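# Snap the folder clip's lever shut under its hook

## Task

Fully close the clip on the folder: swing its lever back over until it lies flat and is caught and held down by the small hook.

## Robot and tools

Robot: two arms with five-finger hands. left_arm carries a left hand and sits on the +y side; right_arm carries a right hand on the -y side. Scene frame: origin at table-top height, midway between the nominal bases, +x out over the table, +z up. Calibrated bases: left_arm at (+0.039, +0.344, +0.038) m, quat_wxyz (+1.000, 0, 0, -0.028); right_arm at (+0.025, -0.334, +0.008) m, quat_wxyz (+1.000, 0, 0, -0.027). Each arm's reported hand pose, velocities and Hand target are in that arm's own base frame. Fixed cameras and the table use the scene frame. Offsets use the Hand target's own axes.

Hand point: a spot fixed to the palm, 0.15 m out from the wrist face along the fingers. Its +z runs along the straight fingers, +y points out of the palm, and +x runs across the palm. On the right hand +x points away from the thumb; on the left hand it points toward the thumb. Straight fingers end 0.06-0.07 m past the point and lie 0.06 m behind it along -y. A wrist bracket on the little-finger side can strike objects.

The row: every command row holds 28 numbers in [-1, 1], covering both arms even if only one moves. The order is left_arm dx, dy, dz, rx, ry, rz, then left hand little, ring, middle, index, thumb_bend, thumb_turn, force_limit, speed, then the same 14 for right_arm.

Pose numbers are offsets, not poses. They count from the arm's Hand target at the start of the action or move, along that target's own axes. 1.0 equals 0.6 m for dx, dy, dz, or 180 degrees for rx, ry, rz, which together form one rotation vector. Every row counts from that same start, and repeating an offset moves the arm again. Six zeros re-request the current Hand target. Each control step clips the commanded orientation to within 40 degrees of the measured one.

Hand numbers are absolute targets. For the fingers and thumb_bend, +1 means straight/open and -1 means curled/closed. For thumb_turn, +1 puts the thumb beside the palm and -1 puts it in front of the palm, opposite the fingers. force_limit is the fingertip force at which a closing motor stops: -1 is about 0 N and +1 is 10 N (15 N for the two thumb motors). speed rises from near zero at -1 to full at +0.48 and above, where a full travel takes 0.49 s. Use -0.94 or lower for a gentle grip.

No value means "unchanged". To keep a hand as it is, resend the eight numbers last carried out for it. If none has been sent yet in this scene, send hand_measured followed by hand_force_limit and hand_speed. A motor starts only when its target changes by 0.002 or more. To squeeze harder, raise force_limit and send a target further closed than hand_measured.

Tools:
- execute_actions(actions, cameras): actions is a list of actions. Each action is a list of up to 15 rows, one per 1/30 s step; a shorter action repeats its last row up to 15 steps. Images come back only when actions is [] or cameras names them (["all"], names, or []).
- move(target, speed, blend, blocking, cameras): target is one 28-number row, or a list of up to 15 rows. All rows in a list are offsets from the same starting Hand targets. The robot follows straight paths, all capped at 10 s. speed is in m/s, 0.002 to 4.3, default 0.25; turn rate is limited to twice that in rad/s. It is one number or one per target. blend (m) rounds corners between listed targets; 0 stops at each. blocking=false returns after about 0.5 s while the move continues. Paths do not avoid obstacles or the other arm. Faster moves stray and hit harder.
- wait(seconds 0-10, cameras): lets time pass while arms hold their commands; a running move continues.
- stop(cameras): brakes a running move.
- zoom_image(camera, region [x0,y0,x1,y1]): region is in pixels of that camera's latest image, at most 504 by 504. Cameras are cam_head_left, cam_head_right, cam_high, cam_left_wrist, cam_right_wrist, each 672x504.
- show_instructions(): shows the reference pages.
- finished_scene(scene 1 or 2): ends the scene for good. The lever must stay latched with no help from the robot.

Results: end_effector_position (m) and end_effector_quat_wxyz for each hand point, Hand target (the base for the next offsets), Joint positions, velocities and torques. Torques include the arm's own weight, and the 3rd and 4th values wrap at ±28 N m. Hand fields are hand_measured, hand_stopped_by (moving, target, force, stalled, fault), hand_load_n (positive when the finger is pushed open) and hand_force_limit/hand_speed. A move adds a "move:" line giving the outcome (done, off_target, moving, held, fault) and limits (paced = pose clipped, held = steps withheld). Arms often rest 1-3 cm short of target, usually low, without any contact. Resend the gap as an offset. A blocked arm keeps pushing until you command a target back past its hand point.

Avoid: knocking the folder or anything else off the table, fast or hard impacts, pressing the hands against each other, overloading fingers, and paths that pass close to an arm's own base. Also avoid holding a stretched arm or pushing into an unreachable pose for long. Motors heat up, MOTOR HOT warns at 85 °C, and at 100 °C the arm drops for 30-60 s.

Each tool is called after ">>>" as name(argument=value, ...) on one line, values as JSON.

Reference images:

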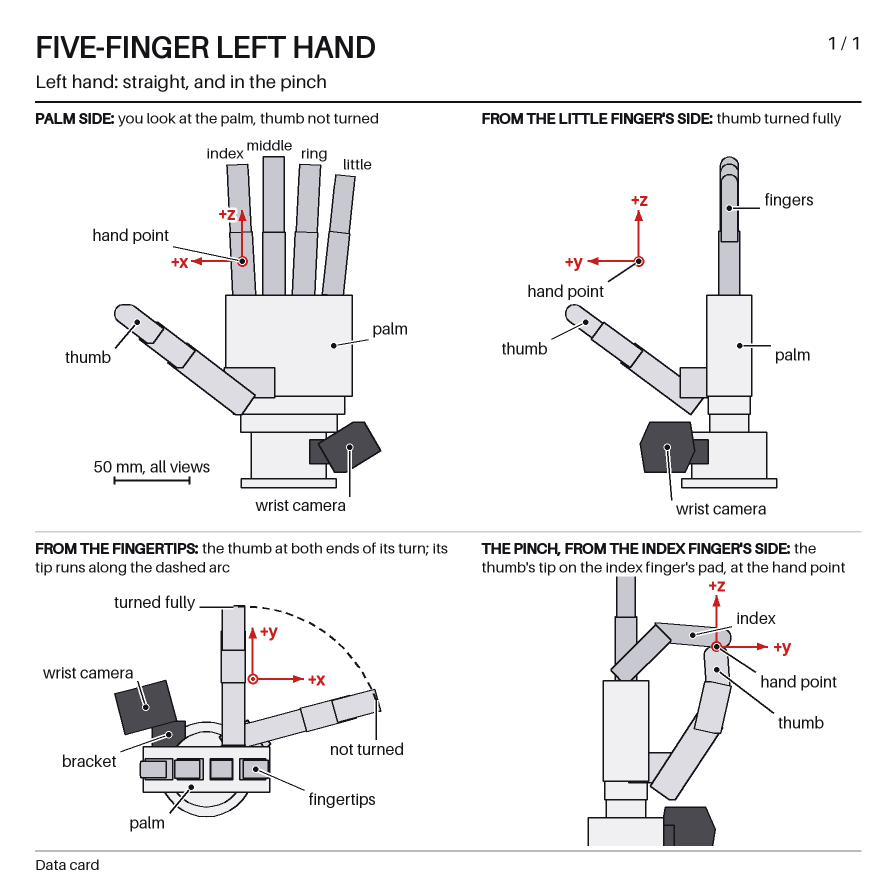

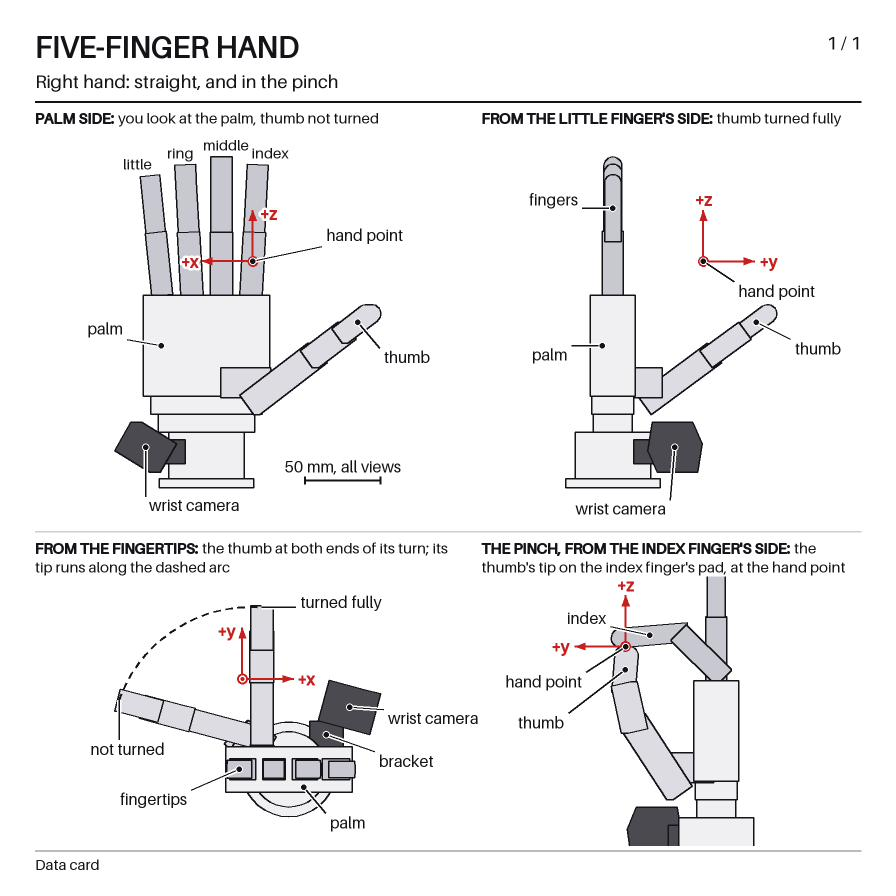

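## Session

>>> execute_actions(actions=[], cameras=["all"])

>>> zoom_image(camera="cam_high", region=[350, 150, 560, 350])

>>> zoom_image(camera="cam_head_left", region=[230, 250, 450, 450])

Scene clock: 0.00 s.
left_arm: end_effector_position=(+0.1382, -0.1249, +0.0657) hand_measured=(+1.000, +1.000, +1.000, +1.000, +1.000, +1.000) hand_load_n=(+0.0, +0.0, +0.0, +0.0, +0.0, +0.0) hand_stopped_by=(target, target, target, target, target, target) hand_force_limit=0.00 hand_speed=-0.80 end_effector_quat_wxyz=(+0.304, +0.667, +0.636, +0.240) | right_arm: end_effector_position=(+0.3953, +0.1254, +0.1615) hand_measured=(+1.000, +1.000, +1.000, +1.000, +1.000, +1.000) hand_load_n=(+0.0, +0.0, +0.0, +0.0, +0.0, +0.0) hand_stopped_by=(target, target, target, target, target, target) hand_force_limit=0.00 hand_speed=-0.80 end_effector_quat_wxyz=(-0.001, -0.432, +0.897, -0.095)
Joint positions: left_arm=[-1.879 0.971 0.266 -1.034 -0.781 1.241] | right_arm=[0.238 1.445 1.245 -1.334 0.186 0.907]
Joint velocities: within noise
Joint torques (N m): no reading
Heat: left arm: hottest waist 32 °C; right arm: hottest elbow 32 °C.
Hand target: left_arm +0.1363, -0.1309, +0.0689; +0.307, +0.666, +0.639, +0.234 | right_arm +0.4036, +0.1274, +0.1727; +0.013, -0.431, +0.897, -0.098
camera_calibration:
cam_left_wrist: T_world_to_cam=[[-0.663844, 0.236128, -0.709616, 0.166254], [-0.0858339, 0.918522, 0.38594, 0.116897], [0.742929, 0.317113, -0.589488, 0.0911619], [0, 0, 0, 1]] pos_world=[0.0526739, -0.175539, 0.1266]
cam_right_wrist: T_world_to_cam=[[-0.923081, 0.35497, -0.148048, 0.343354], [0.245754, 0.840478, 0.48291, -0.295707], [0.295849, 0.409382, -0.863064, 0.0850834], [0, 0, 0, 1]] pos_world=[0.364442, 0.091823, 0.267065]

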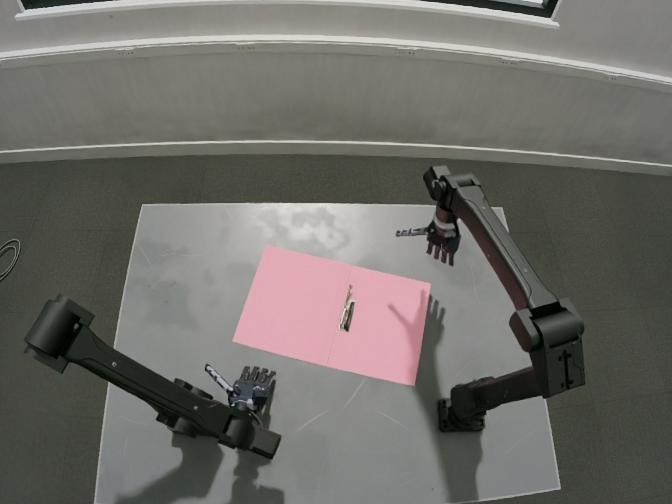

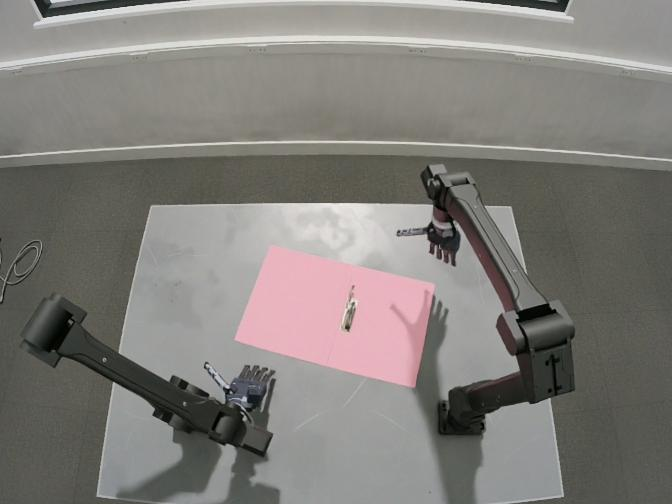

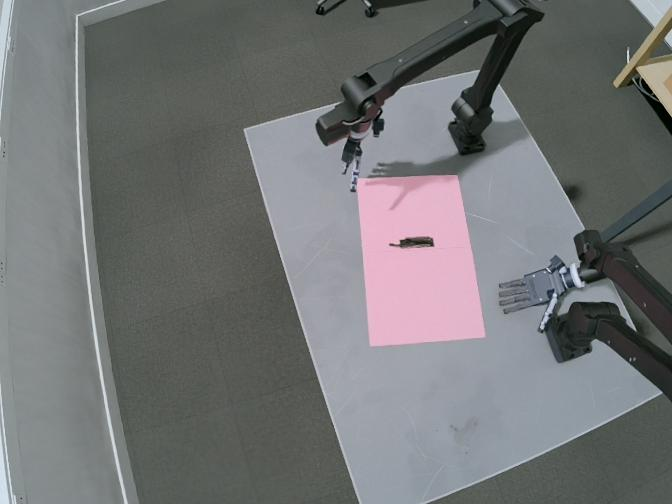

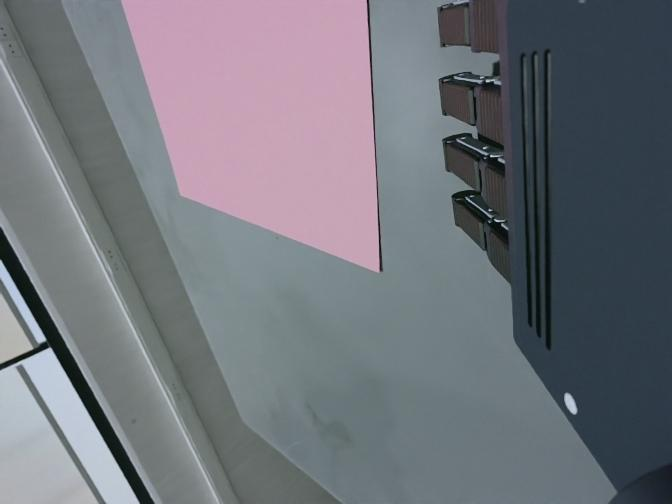

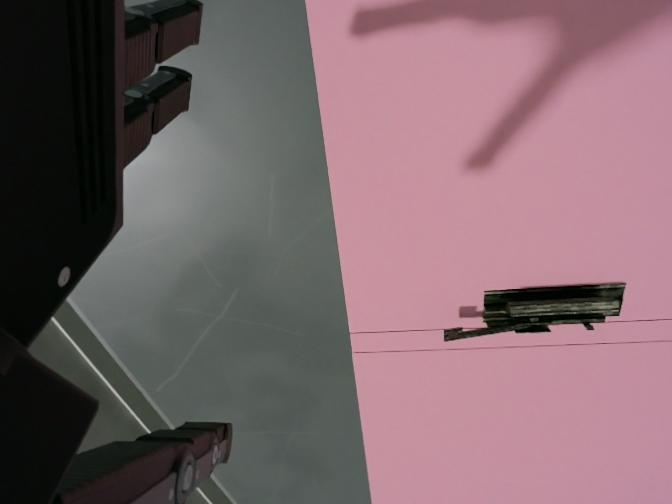

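Scaled by 2.400 from the camera's 672x504 image, which has a finer 960x720 frame.

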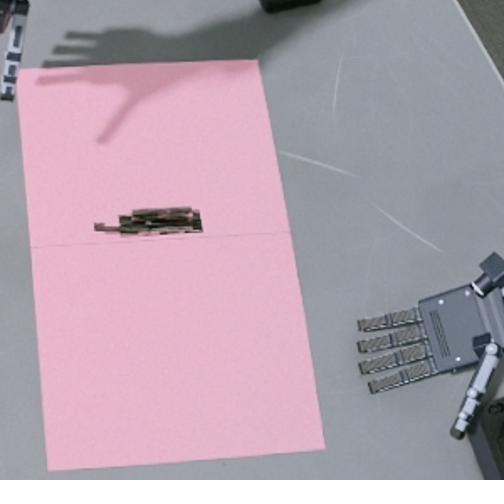

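Scaled by 2.291 from the camera's 672x504 image, which has a finer 960x720 frame.

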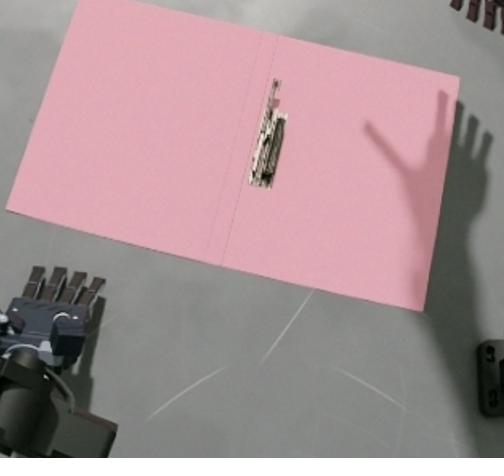

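>>> zoom_image(camera="cam_right_wrist", region=[430, 250, 640, 370])

>>> zoom_image(camera="cam_right_wrist", region=[430, 270, 530, 360])

>>> zoom_image(camera="cam_right_wrist", region=[530, 260, 630, 350])

>>> zoom_image(camera="cam_head_right", region=[310, 270, 390, 350])

>>> zoom_image(camera="cam_high", region=[380, 220, 450, 270])

Scaled by 2.400 from the camera's 672x504 image, which has a finer 960x720 frame.

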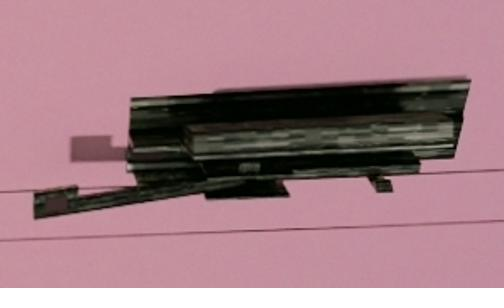

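Scaled by 5.040 from the camera's 672x504 image, which has a finer 960x720 frame.

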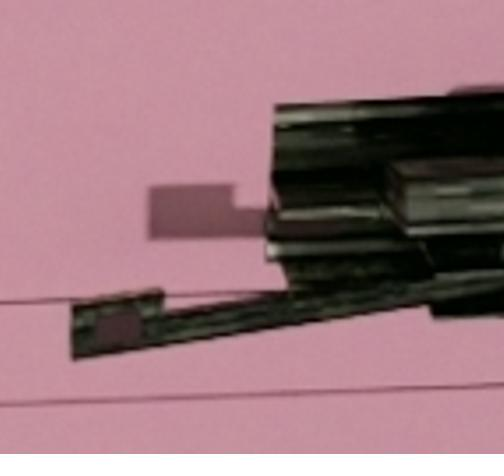

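Scaled by 5.040 from the camera's 672x504 image, which has a finer 960x720 frame.

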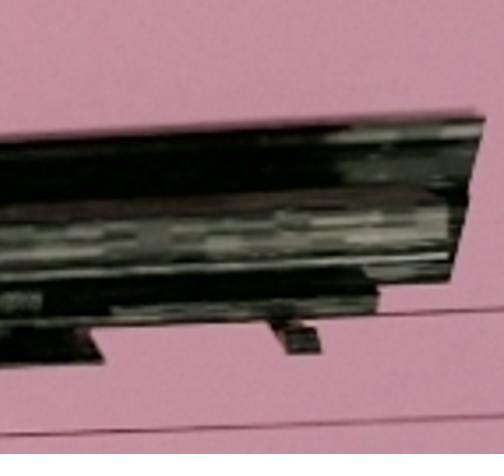

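Scaled by 6.300 from the camera's 672x504 image, which has a finer 960x720 frame.

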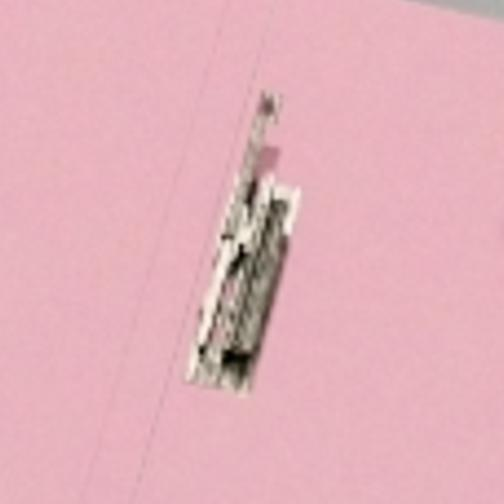

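Scaled by 7.200 from the camera's 672x504 image, which has a finer 960x720 frame.

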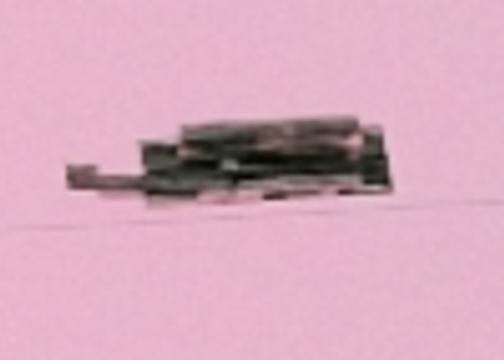

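>>> zoom_image(camera="cam_head_left", region=[380, 200, 480, 280])

>>> zoom_image(camera="cam_high", region=[310, 100, 400, 200])

>>> zoom_image(camera="cam_right_wrist", region=[100, 0, 260, 140])

Scaled by 5.040 from the camera's 672x504 image, which has a finer 960x720 frame.

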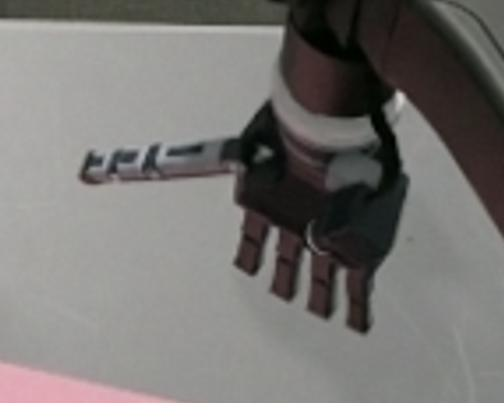

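Scaled by 5.040 from the camera's 672x504 image, which has a finer 960x720 frame.

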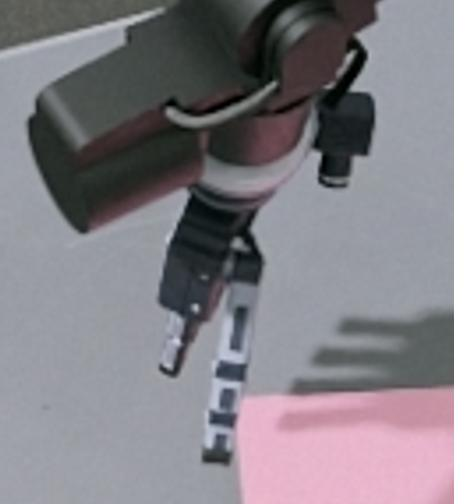

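Scaled by 3.150 from the camera's 672x504 image, which has a finer 960x720 frame.

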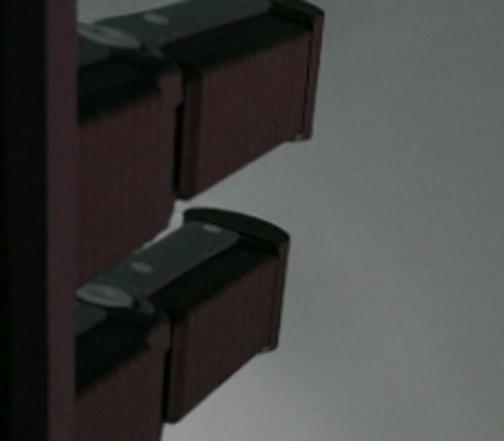

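>>> move(target=[[-0.0457,0.1768,-0.102,0.0474,0.0415,-0.283,1,1,1,1,1,-1,0,0,-0.11,0.088,0.0,0.0044,-0.0135,-0.0708,-0.95,-0.95,-0.95,-0.1,1,1,0,0],[-0.0623,0.2297,0.1168,0.1354,0.1184,-0.8079,1,1,1,1,1,-1,0,0,-0.2212,0.1757,0.0508,0.0088,-0.027,-0.1417,-0.95,-0.95,-0.95,-0.1,1,1,0,0]], speed=0.3, blend=0.03, cameras=["all"])

Scene clock: 204.77 s.
left_arm: end_effector_position=(+0.2629, -0.1678, +0.1075) hand_measured=(+1.000, +1.000, +1.000, +1.000, +1.000, -1.000) hand_load_n=(+0.0, +0.0, +0.0, +0.0, -0.5, +0.5) hand_stopped_by=(target, target, target, target, target, target) hand_force_limit=0.00 hand_speed=0.00 end_effector_quat_wxyz=(+0.097, -0.404, +0.883, -0.219) | right_arm: end_effector_position=(+0.3911, +0.2736, +0.1031) hand_measured=(-0.950, -0.950, -0.950, -0.100, +1.000, +1.000) hand_load_n=(+0.0, +0.0, +0.0, +0.0, +0.0, +0.0) hand_stopped_by=(target, target, target, target, target, target) hand_force_limit=0.00 hand_speed=0.00 end_effector_quat_wxyz=(+0.011, -0.614, +0.784, -0.091)
Joint positions: left_arm=[-0.435 1.031 0.72 -0.794 0.134 0.246] | right_arm=[0.551 1.66 1.336 -1.205 0.178 0.788]
Joint torques (N m): left_arm=[1.08 -4.31 12.68 1.59 0.01 -0.07] | right_arm=[1.55 -8.53 11.75 0.49 0.17 -0.02]
Heat: left arm: hottest elbow 38 °C; right arm: hottest elbow 42 °C.
Hand target: left_arm +0.2803, -0.1751, +0.1202; +0.109, -0.407, +0.876, -0.235 | right_arm +0.4092, +0.2897, +0.1151; +0.035, -0.621, +0.777, -0.092
Off the commanded pose: left_arm 0.023 m, 2 deg | right_arm 0.027 m, 3 deg.
move: off_target (left_arm, right_arm)
camera_calibration:
cam_left_wrist: T_world_to_cam=[[0.502614, -0.738486, 0.449464, -0.305981], [-0.864227, -0.41588, 0.283118, 0.142684], [-0.0221562, -0.530738, -0.847246, 0.123428], [0, 0, 0, 1]] pos_world=[0.279837, -0.101116, 0.201705]
cam_right_wrist: T_world_to_cam=[[-0.989081, -0.0639788, -0.13276, 0.417117], [-0.120509, 0.869665, 0.478707, -0.255272], [0.0848294, 0.489479, -0.867879, 0.0363865], [0, 0, 0, 1]] pos_world=[0.378714, 0.230877, 0.209156]

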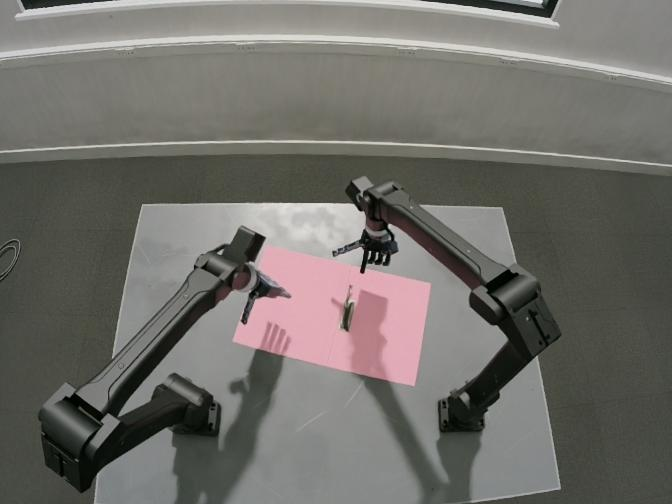

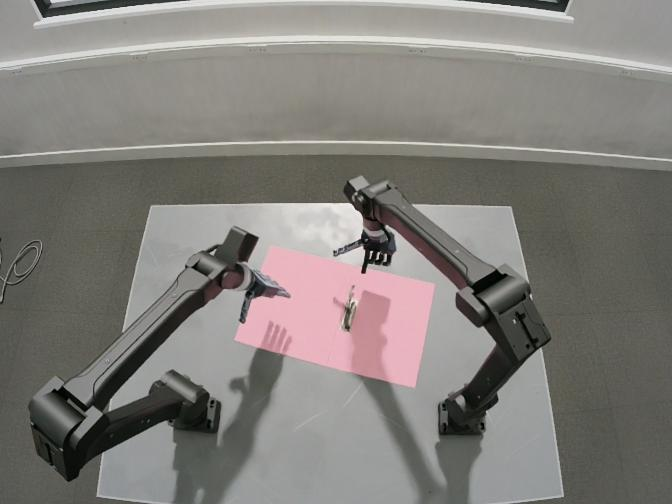

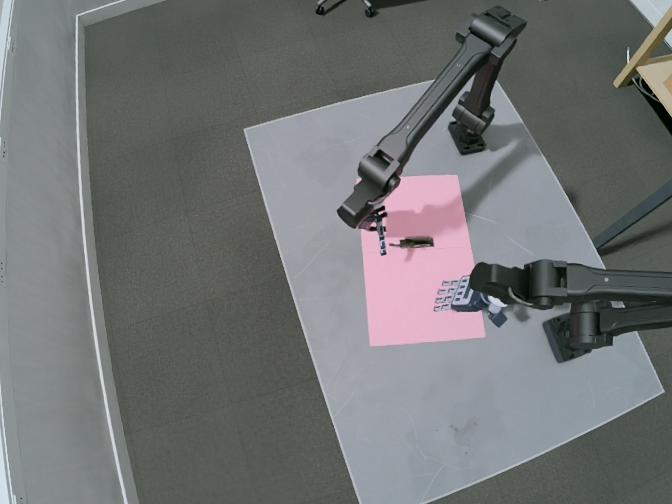

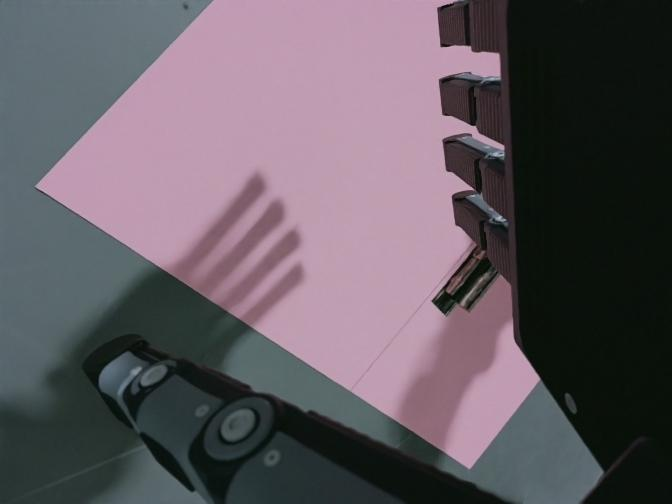

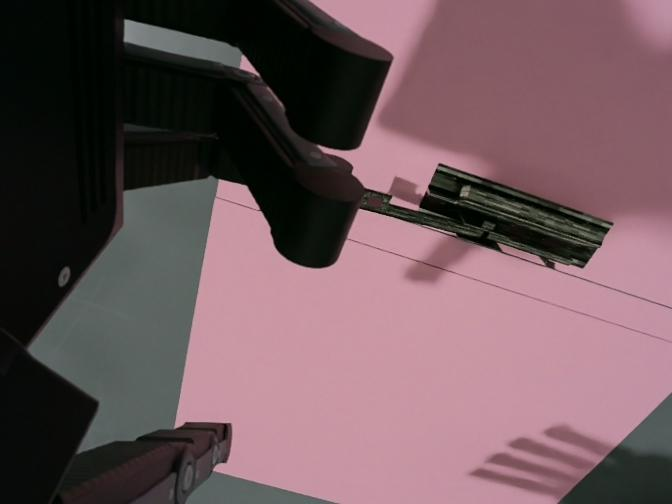

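>>> zoom_image(camera="cam_right_wrist", region=[250, 130, 450, 290])

>>> zoom_image(camera="cam_high", region=[350, 190, 450, 270])

>>> zoom_image(camera="cam_head_left", region=[320, 230, 410, 340])

>>> zoom_image(camera="cam_head_right", region=[320, 230, 410, 340])

Scaled by 2.520 from the camera's 672x504 image, which has a finer 960x720 frame.

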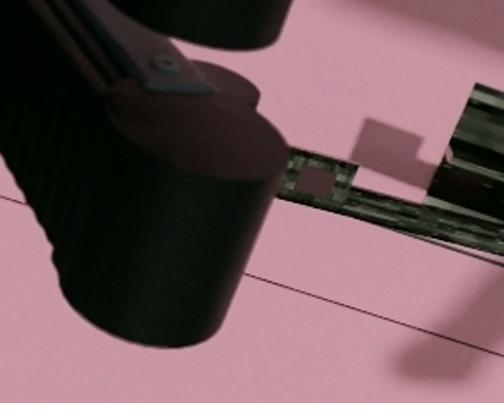

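Scaled by 5.040 from the camera's 672x504 image, which has a finer 960x720 frame.

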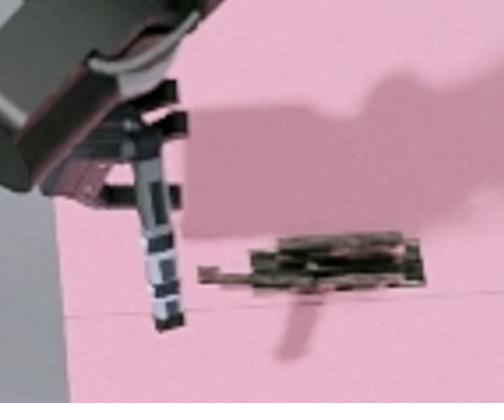

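Scaled by 4.582 from the camera's 672x504 image, which has a finer 960x720 frame.

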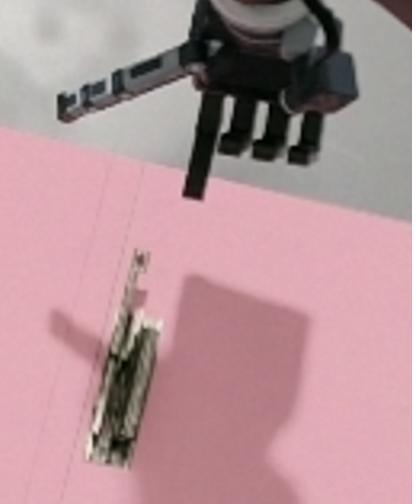

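Scaled by 4.582 from the camera's 672x504 image, which has a finer 960x720 frame.

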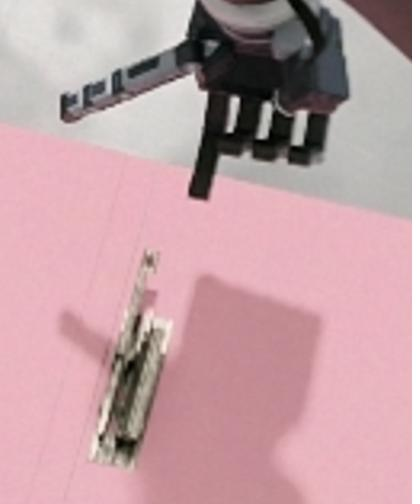

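>>> move(target=[0,0,0,0,0,0,1,1,1,1,1,-1,0,0,-0.0168,0.0282,0.0853,0,0,0,-0.95,-0.95,-0.95,-0.1,1,1,0,0], speed=0.12, cameras=["all"])

>>> zoom_image(camera="cam_high", region=[350, 190, 450, 270])

>>> zoom_image(camera="cam_head_left", region=[320, 240, 410, 340])

>>> zoom_image(camera="cam_right_wrist", region=[150, 100, 400, 300])

Scene clock: 232.93 s.
left_arm: end_effector_position=(+0.2629, -0.1678, +0.1076) hand_measured=(+1.000, +1.000, +1.000, +1.000, +1.000, -1.000) hand_load_n=(+0.0, +0.0, +0.0, +0.0, +0.0, +0.0) hand_stopped_by=(target, target, target, target, target, target) hand_force_limit=0.00 hand_speed=0.00 end_effector_quat_wxyz=(+0.097, -0.404, +0.883, -0.219) | right_arm: end_effector_position=(+0.4056, +0.2937, +0.0684) hand_measured=(-0.950, -0.950, -0.950, -0.100, +1.000, +1.000) hand_load_n=(+0.0, +0.0, +0.0, +0.0, +0.0, +0.0) hand_stopped_by=(target, target, target, target, target, target) hand_force_limit=0.00 hand_speed=0.00 end_effector_quat_wxyz=(+0.036, -0.620, +0.778, -0.093)
Joint positions: left_arm=[-0.435 1.031 0.72 -0.794 0.134 0.246] | right_arm=[0.57 1.715 1.312 -1.075 0.178 0.788]
Joint torques (N m): left_arm=[1.08 -4.25 12.7 1.58 0.01 -0.06] | right_arm=[1.67 -9.7 6.68 0.55 0.23 0.15]
Heat: left arm: hottest elbow 41 °C; right arm: hottest elbow 43 °C.
Hand target: left_arm +0.2803, -0.1751, +0.1202; +0.109, -0.406, +0.876, -0.235 | right_arm +0.4040, +0.2979, +0.0612; +0.035, -0.621, +0.777, -0.092
Off the commanded pose: left_arm 0.023 m, 2 deg | right_arm 0.008 m, 0 deg.
move: off_target (left_arm)
camera_calibration:
cam_left_wrist: T_world_to_cam=[[0.502826, -0.738321, 0.449497, -0.30603], [-0.864103, -0.416022, 0.283287, 0.142602], [-0.0221563, -0.530856, -0.847173, 0.123401], [0, 0, 0, 1]] pos_world=[0.279837, -0.101115, 0.201704]
cam_right_wrist: T_world_to_cam=[[-0.981189, -0.0786226, -0.176313, 0.432293], [-0.157523, 0.85404, 0.495784, -0.235961], [0.111598, 0.514231, -0.85036, -0.0242523], [0, 0, 0, 1]] pos_world=[0.389699, 0.247979, 0.172581]

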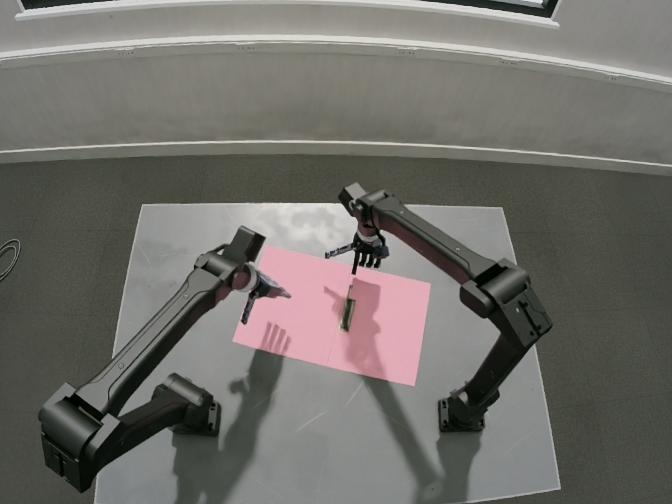

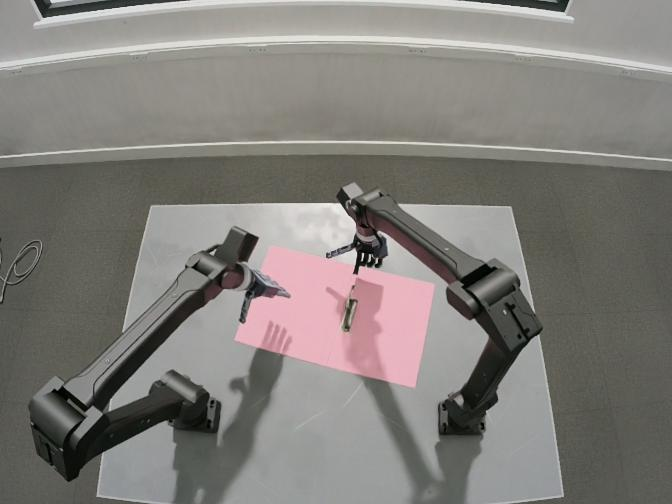

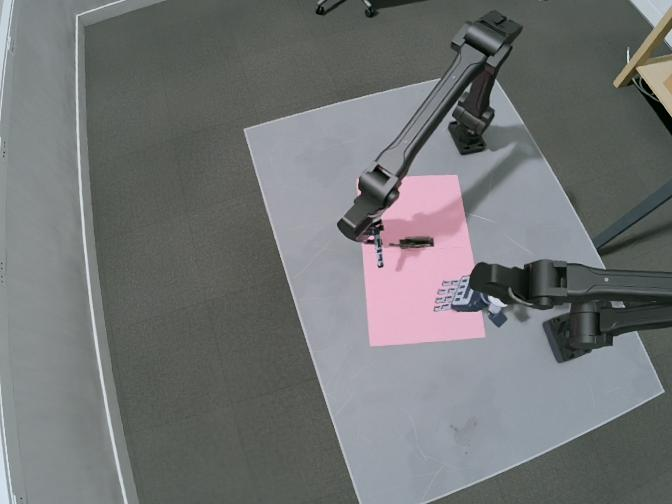

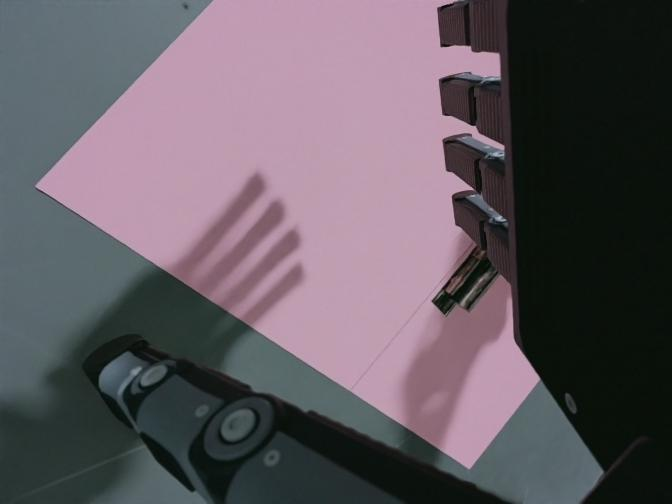

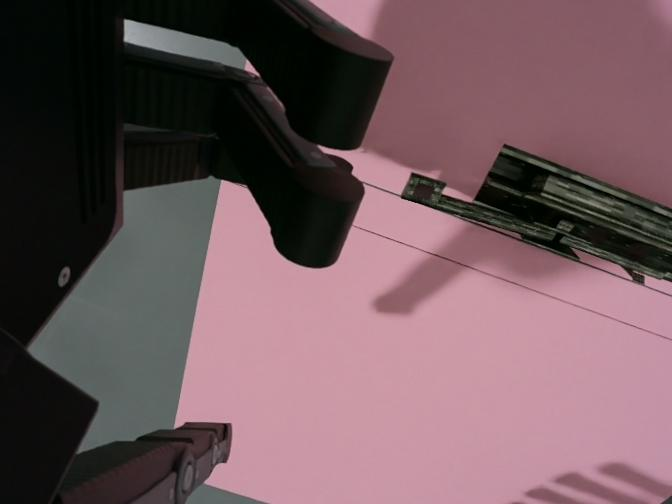

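Scaled by 5.040 from the camera's 672x504 image, which has a finer 960x720 frame.

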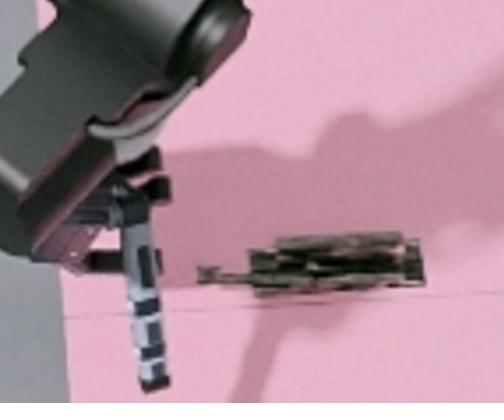

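Scaled by 5.040 from the camera's 672x504 image, which has a finer 960x720 frame.

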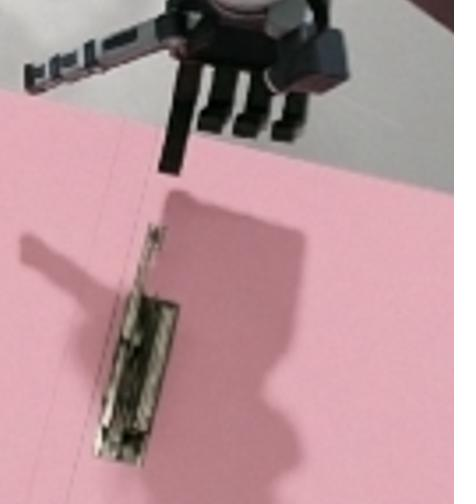

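Scaled by 2.016 from the camera's 672x504 image, which has a finer 960x720 frame.

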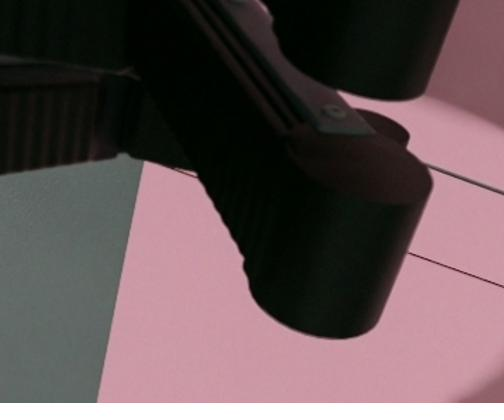

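>>> move(target=[0,0,0,0,0,0,1,1,1,1,1,-1,0,0,-0.0026,0.0081,0.0424,0,0,0,-0.95,-0.95,-0.95,-0.1,1,1,0,0], speed=0.08, cameras=["cam_head_left","cam_high","cam_right_wrist"])

>>> zoom_image(camera="cam_high", region=[350, 190, 450, 270])

>>> zoom_image(camera="cam_head_left", region=[320, 240, 410, 340])

>>> zoom_image(camera="cam_right_wrist", region=[250, 100, 500, 300])

Scene clock: 250.40 s.
left_arm: end_effector_position=(+0.2629, -0.1678, +0.1076) hand_measured=(+1.000, +1.000, +1.000, +1.000, +1.000, -1.000) hand_load_n=(+0.0, +0.0, +0.0, +0.5, +0.0, +0.0) hand_stopped_by=(target, target, target, target, target, target) hand_force_limit=0.00 hand_speed=0.00 end_effector_quat_wxyz=(+0.097, -0.404, +0.883, -0.219) | right_arm: end_effector_position=(+0.4063, +0.2941, +0.0432) hand_measured=(-0.950, -0.950, -0.950, -0.100, +1.000, +1.000) hand_load_n=(+0.0, +0.0, +0.0, +0.0, +0.0, +0.0) hand_stopped_by=(target, target, target, target, target, target) hand_force_limit=0.00 hand_speed=0.00 end_effector_quat_wxyz=(+0.037, -0.620, +0.778, -0.093)
Joint positions: left_arm=[-0.435 1.031 0.72 -0.794 0.134 0.246] | right_arm=[0.57 1.744 1.278 -1.011 0.178 0.788]
Joint torques (N m): left_arm=[1.03 -4.31 12.71 1.58 0 -0.06] | right_arm=[1.61 -10.05 6.38 0.59 0.22 0.14]
Heat: left arm: hottest elbow 43 °C; right arm: hottest elbow 42 °C.
Hand target: left_arm +0.2803, -0.1751, +0.1202; +0.109, -0.406, +0.876, -0.235 | right_arm +0.4040, +0.2978, +0.0352; +0.035, -0.621, +0.777, -0.092
Off the commanded pose: left_arm 0.023 m, 2 deg | right_arm 0.009 m, 0 deg.
move: off_target (left_arm)
camera_calibration:
cam_right_wrist: T_world_to_cam=[[-0.980902, -0.0784266, -0.177991, 0.42845], [-0.158312, 0.853561, 0.496357, -0.223302], [0.112999, 0.515056, -0.849676, -0.0467423], [0, 0, 0, 1]] pos_world=[0.390198, 0.248279, 0.147382]
Images, in order (width x height): cam_head_left 672x504, cam_high 672x504, cam_right_wrist 672x504.

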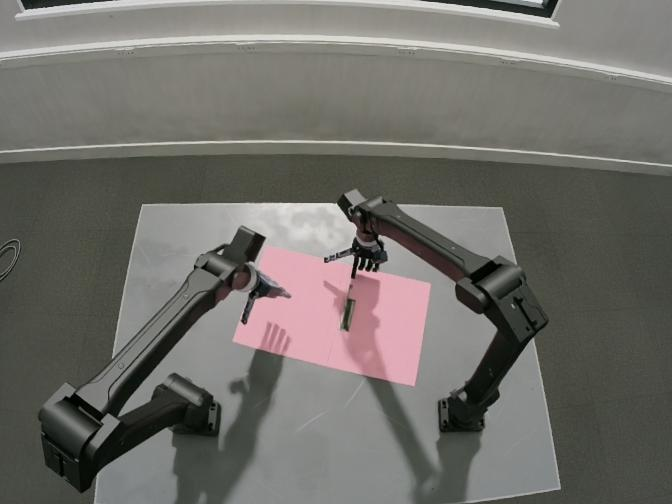

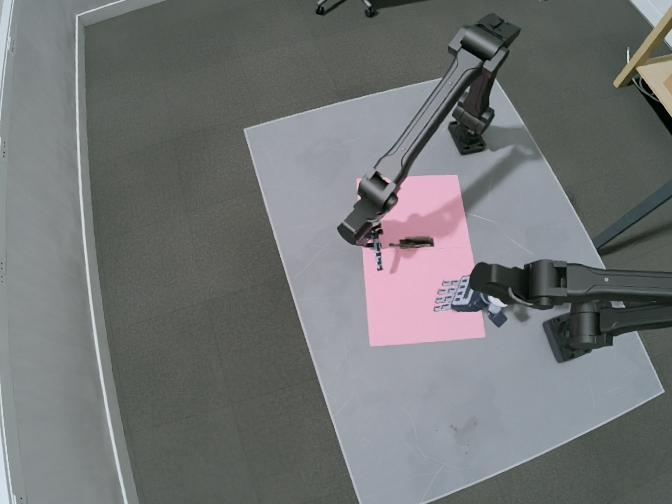

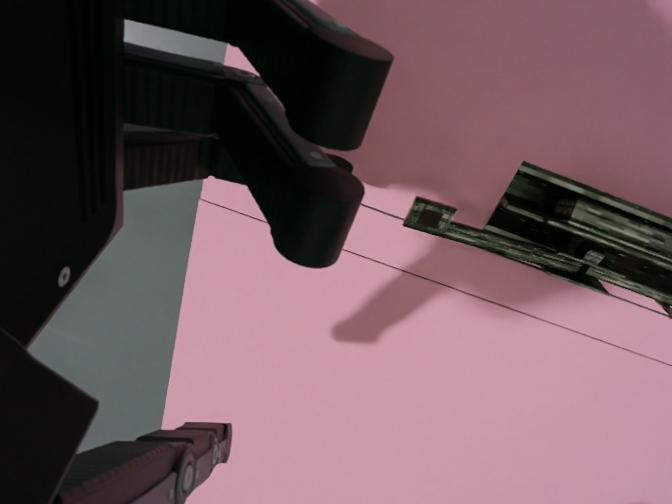

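Scaled by 5.040 from the camera's 672x504 image, which has a finer 960x720 frame.

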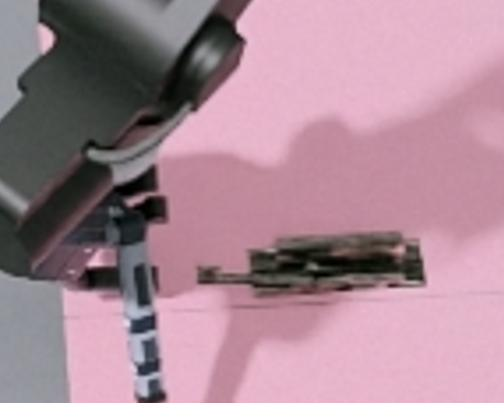

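Scaled by 5.040 from the camera's 672x504 image, which has a finer 960x720 frame.

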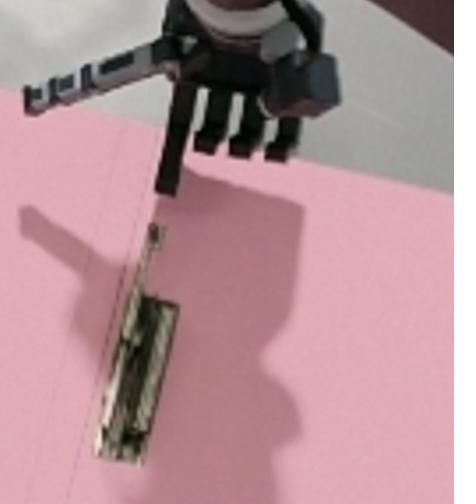

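Scaled by 2.016 from the camera's 672x504 image, which has a finer 960x720 frame.

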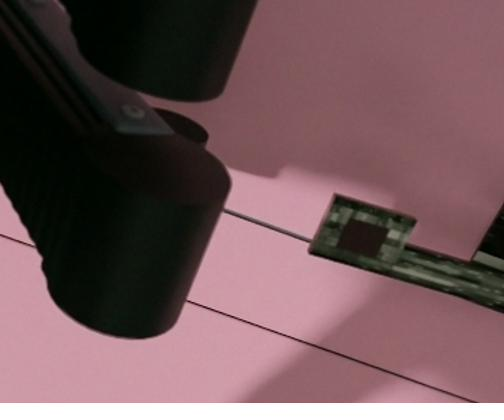

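>>> move(target=[0,0,0,0,0,0,1,1,1,1,1,-1,0,0,-0.004,0.0648,-0.016,0,0,0,-0.95,-0.95,-0.95,-0.1,1,1,0,0], speed=0.06, cameras=["cam_head_left","cam_high","cam_right_wrist"])

>>> zoom_image(camera="cam_high", region=[350, 190, 450, 270])

>>> zoom_image(camera="cam_head_left", region=[320, 240, 410, 340])

>>> zoom_image(camera="cam_right_wrist", region=[250, 100, 500, 300])

Scene clock: 265.93 s.
left_arm: end_effector_position=(+0.2629, -0.1678, +0.1076) hand_measured=(+1.000, +1.000, +1.000, +1.000, +1.000, -1.000) hand_load_n=(+0.0, +0.0, +0.0, +0.0, +0.0, +0.0) hand_stopped_by=(target, target, target, target, target, target) hand_force_limit=0.00 hand_speed=0.00 end_effector_quat_wxyz=(+0.097, -0.404, +0.883, -0.219) | right_arm: end_effector_position=(+0.3658, +0.3047, +0.0280) hand_measured=(-0.950, -0.950, -0.950, -0.100, +1.000, +1.000) hand_load_n=(+0.0, +0.0, +0.0, +0.0, +0.0, +0.0) hand_stopped_by=(target, target, target, target, target, target) hand_force_limit=0.00 hand_speed=0.00 end_effector_quat_wxyz=(+0.019, -0.626, +0.774, -0.091)
Joint positions: left_arm=[-0.435 1.031 0.72 -0.794 0.134 0.246] | right_arm=[0.634 1.725 1.208 -1.005 0.181 0.839]
Joint torques (N m): left_arm=[0.97 -4.37 12.72 1.58 0 -0.07] | right_arm=[1.61 -11.52 5.85 0.39 0.33 0.25]
Heat: left arm: hottest elbow 44 °C; right arm: hottest elbow 41 °C.
Hand target: left_arm +0.2803, -0.1751, +0.1202; +0.109, -0.406, +0.876, -0.235 | right_arm +0.3656, +0.3094, +0.0374; +0.035, -0.621, +0.777, -0.093
Off the commanded pose: left_arm 0.023 m, 2 deg | right_arm 0.010 m, 2 deg.
move: off_target (left_arm)
camera_calibration:
cam_right_wrist: T_world_to_cam=[[-0.984876, -0.0944773, -0.145237, 0.392275], [-0.154017, 0.861352, 0.484099, -0.234697], [0.0793639, 0.499146, -0.862876, -0.0430262], [0, 0, 0, 1]] pos_world=[0.35361, 0.260694, 0.133463]
Images, in order (width x height): cam_head_left 672x504, cam_high 672x504, cam_right_wrist 672x504.

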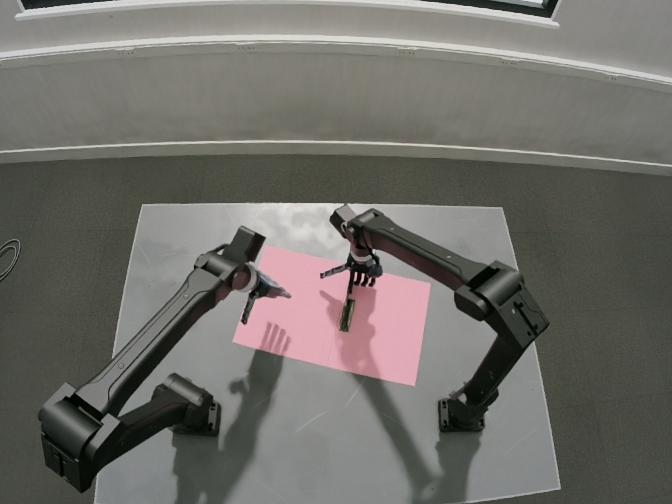

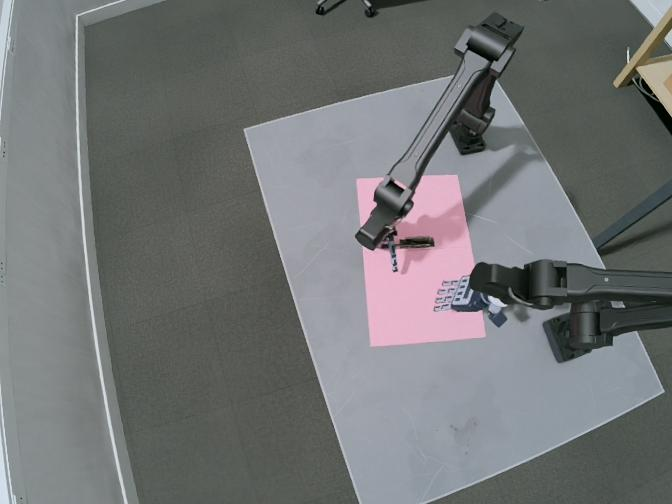

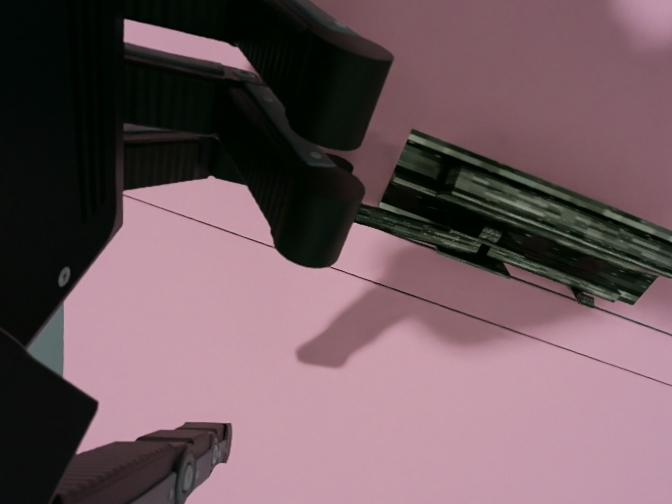

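Scaled by 5.040 from the camera's 672x504 image, which has a finer 960x720 frame.

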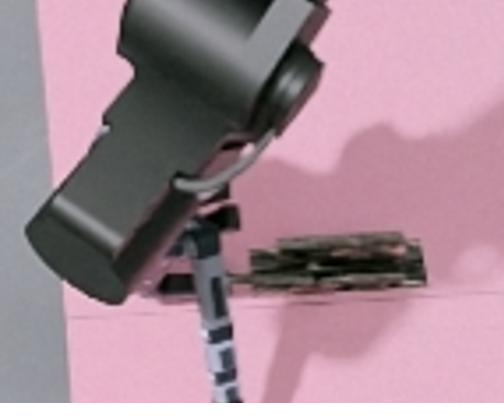

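Scaled by 5.040 from the camera's 672x504 image, which has a finer 960x720 frame.

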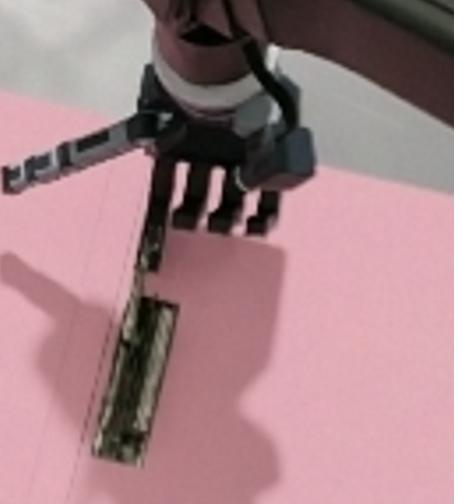

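Scaled by 2.016 from the camera's 672x504 image, which has a finer 960x720 frame.

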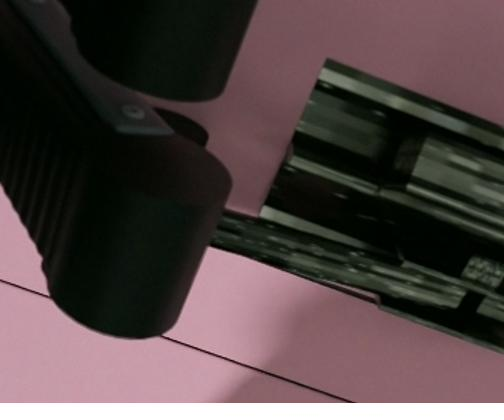

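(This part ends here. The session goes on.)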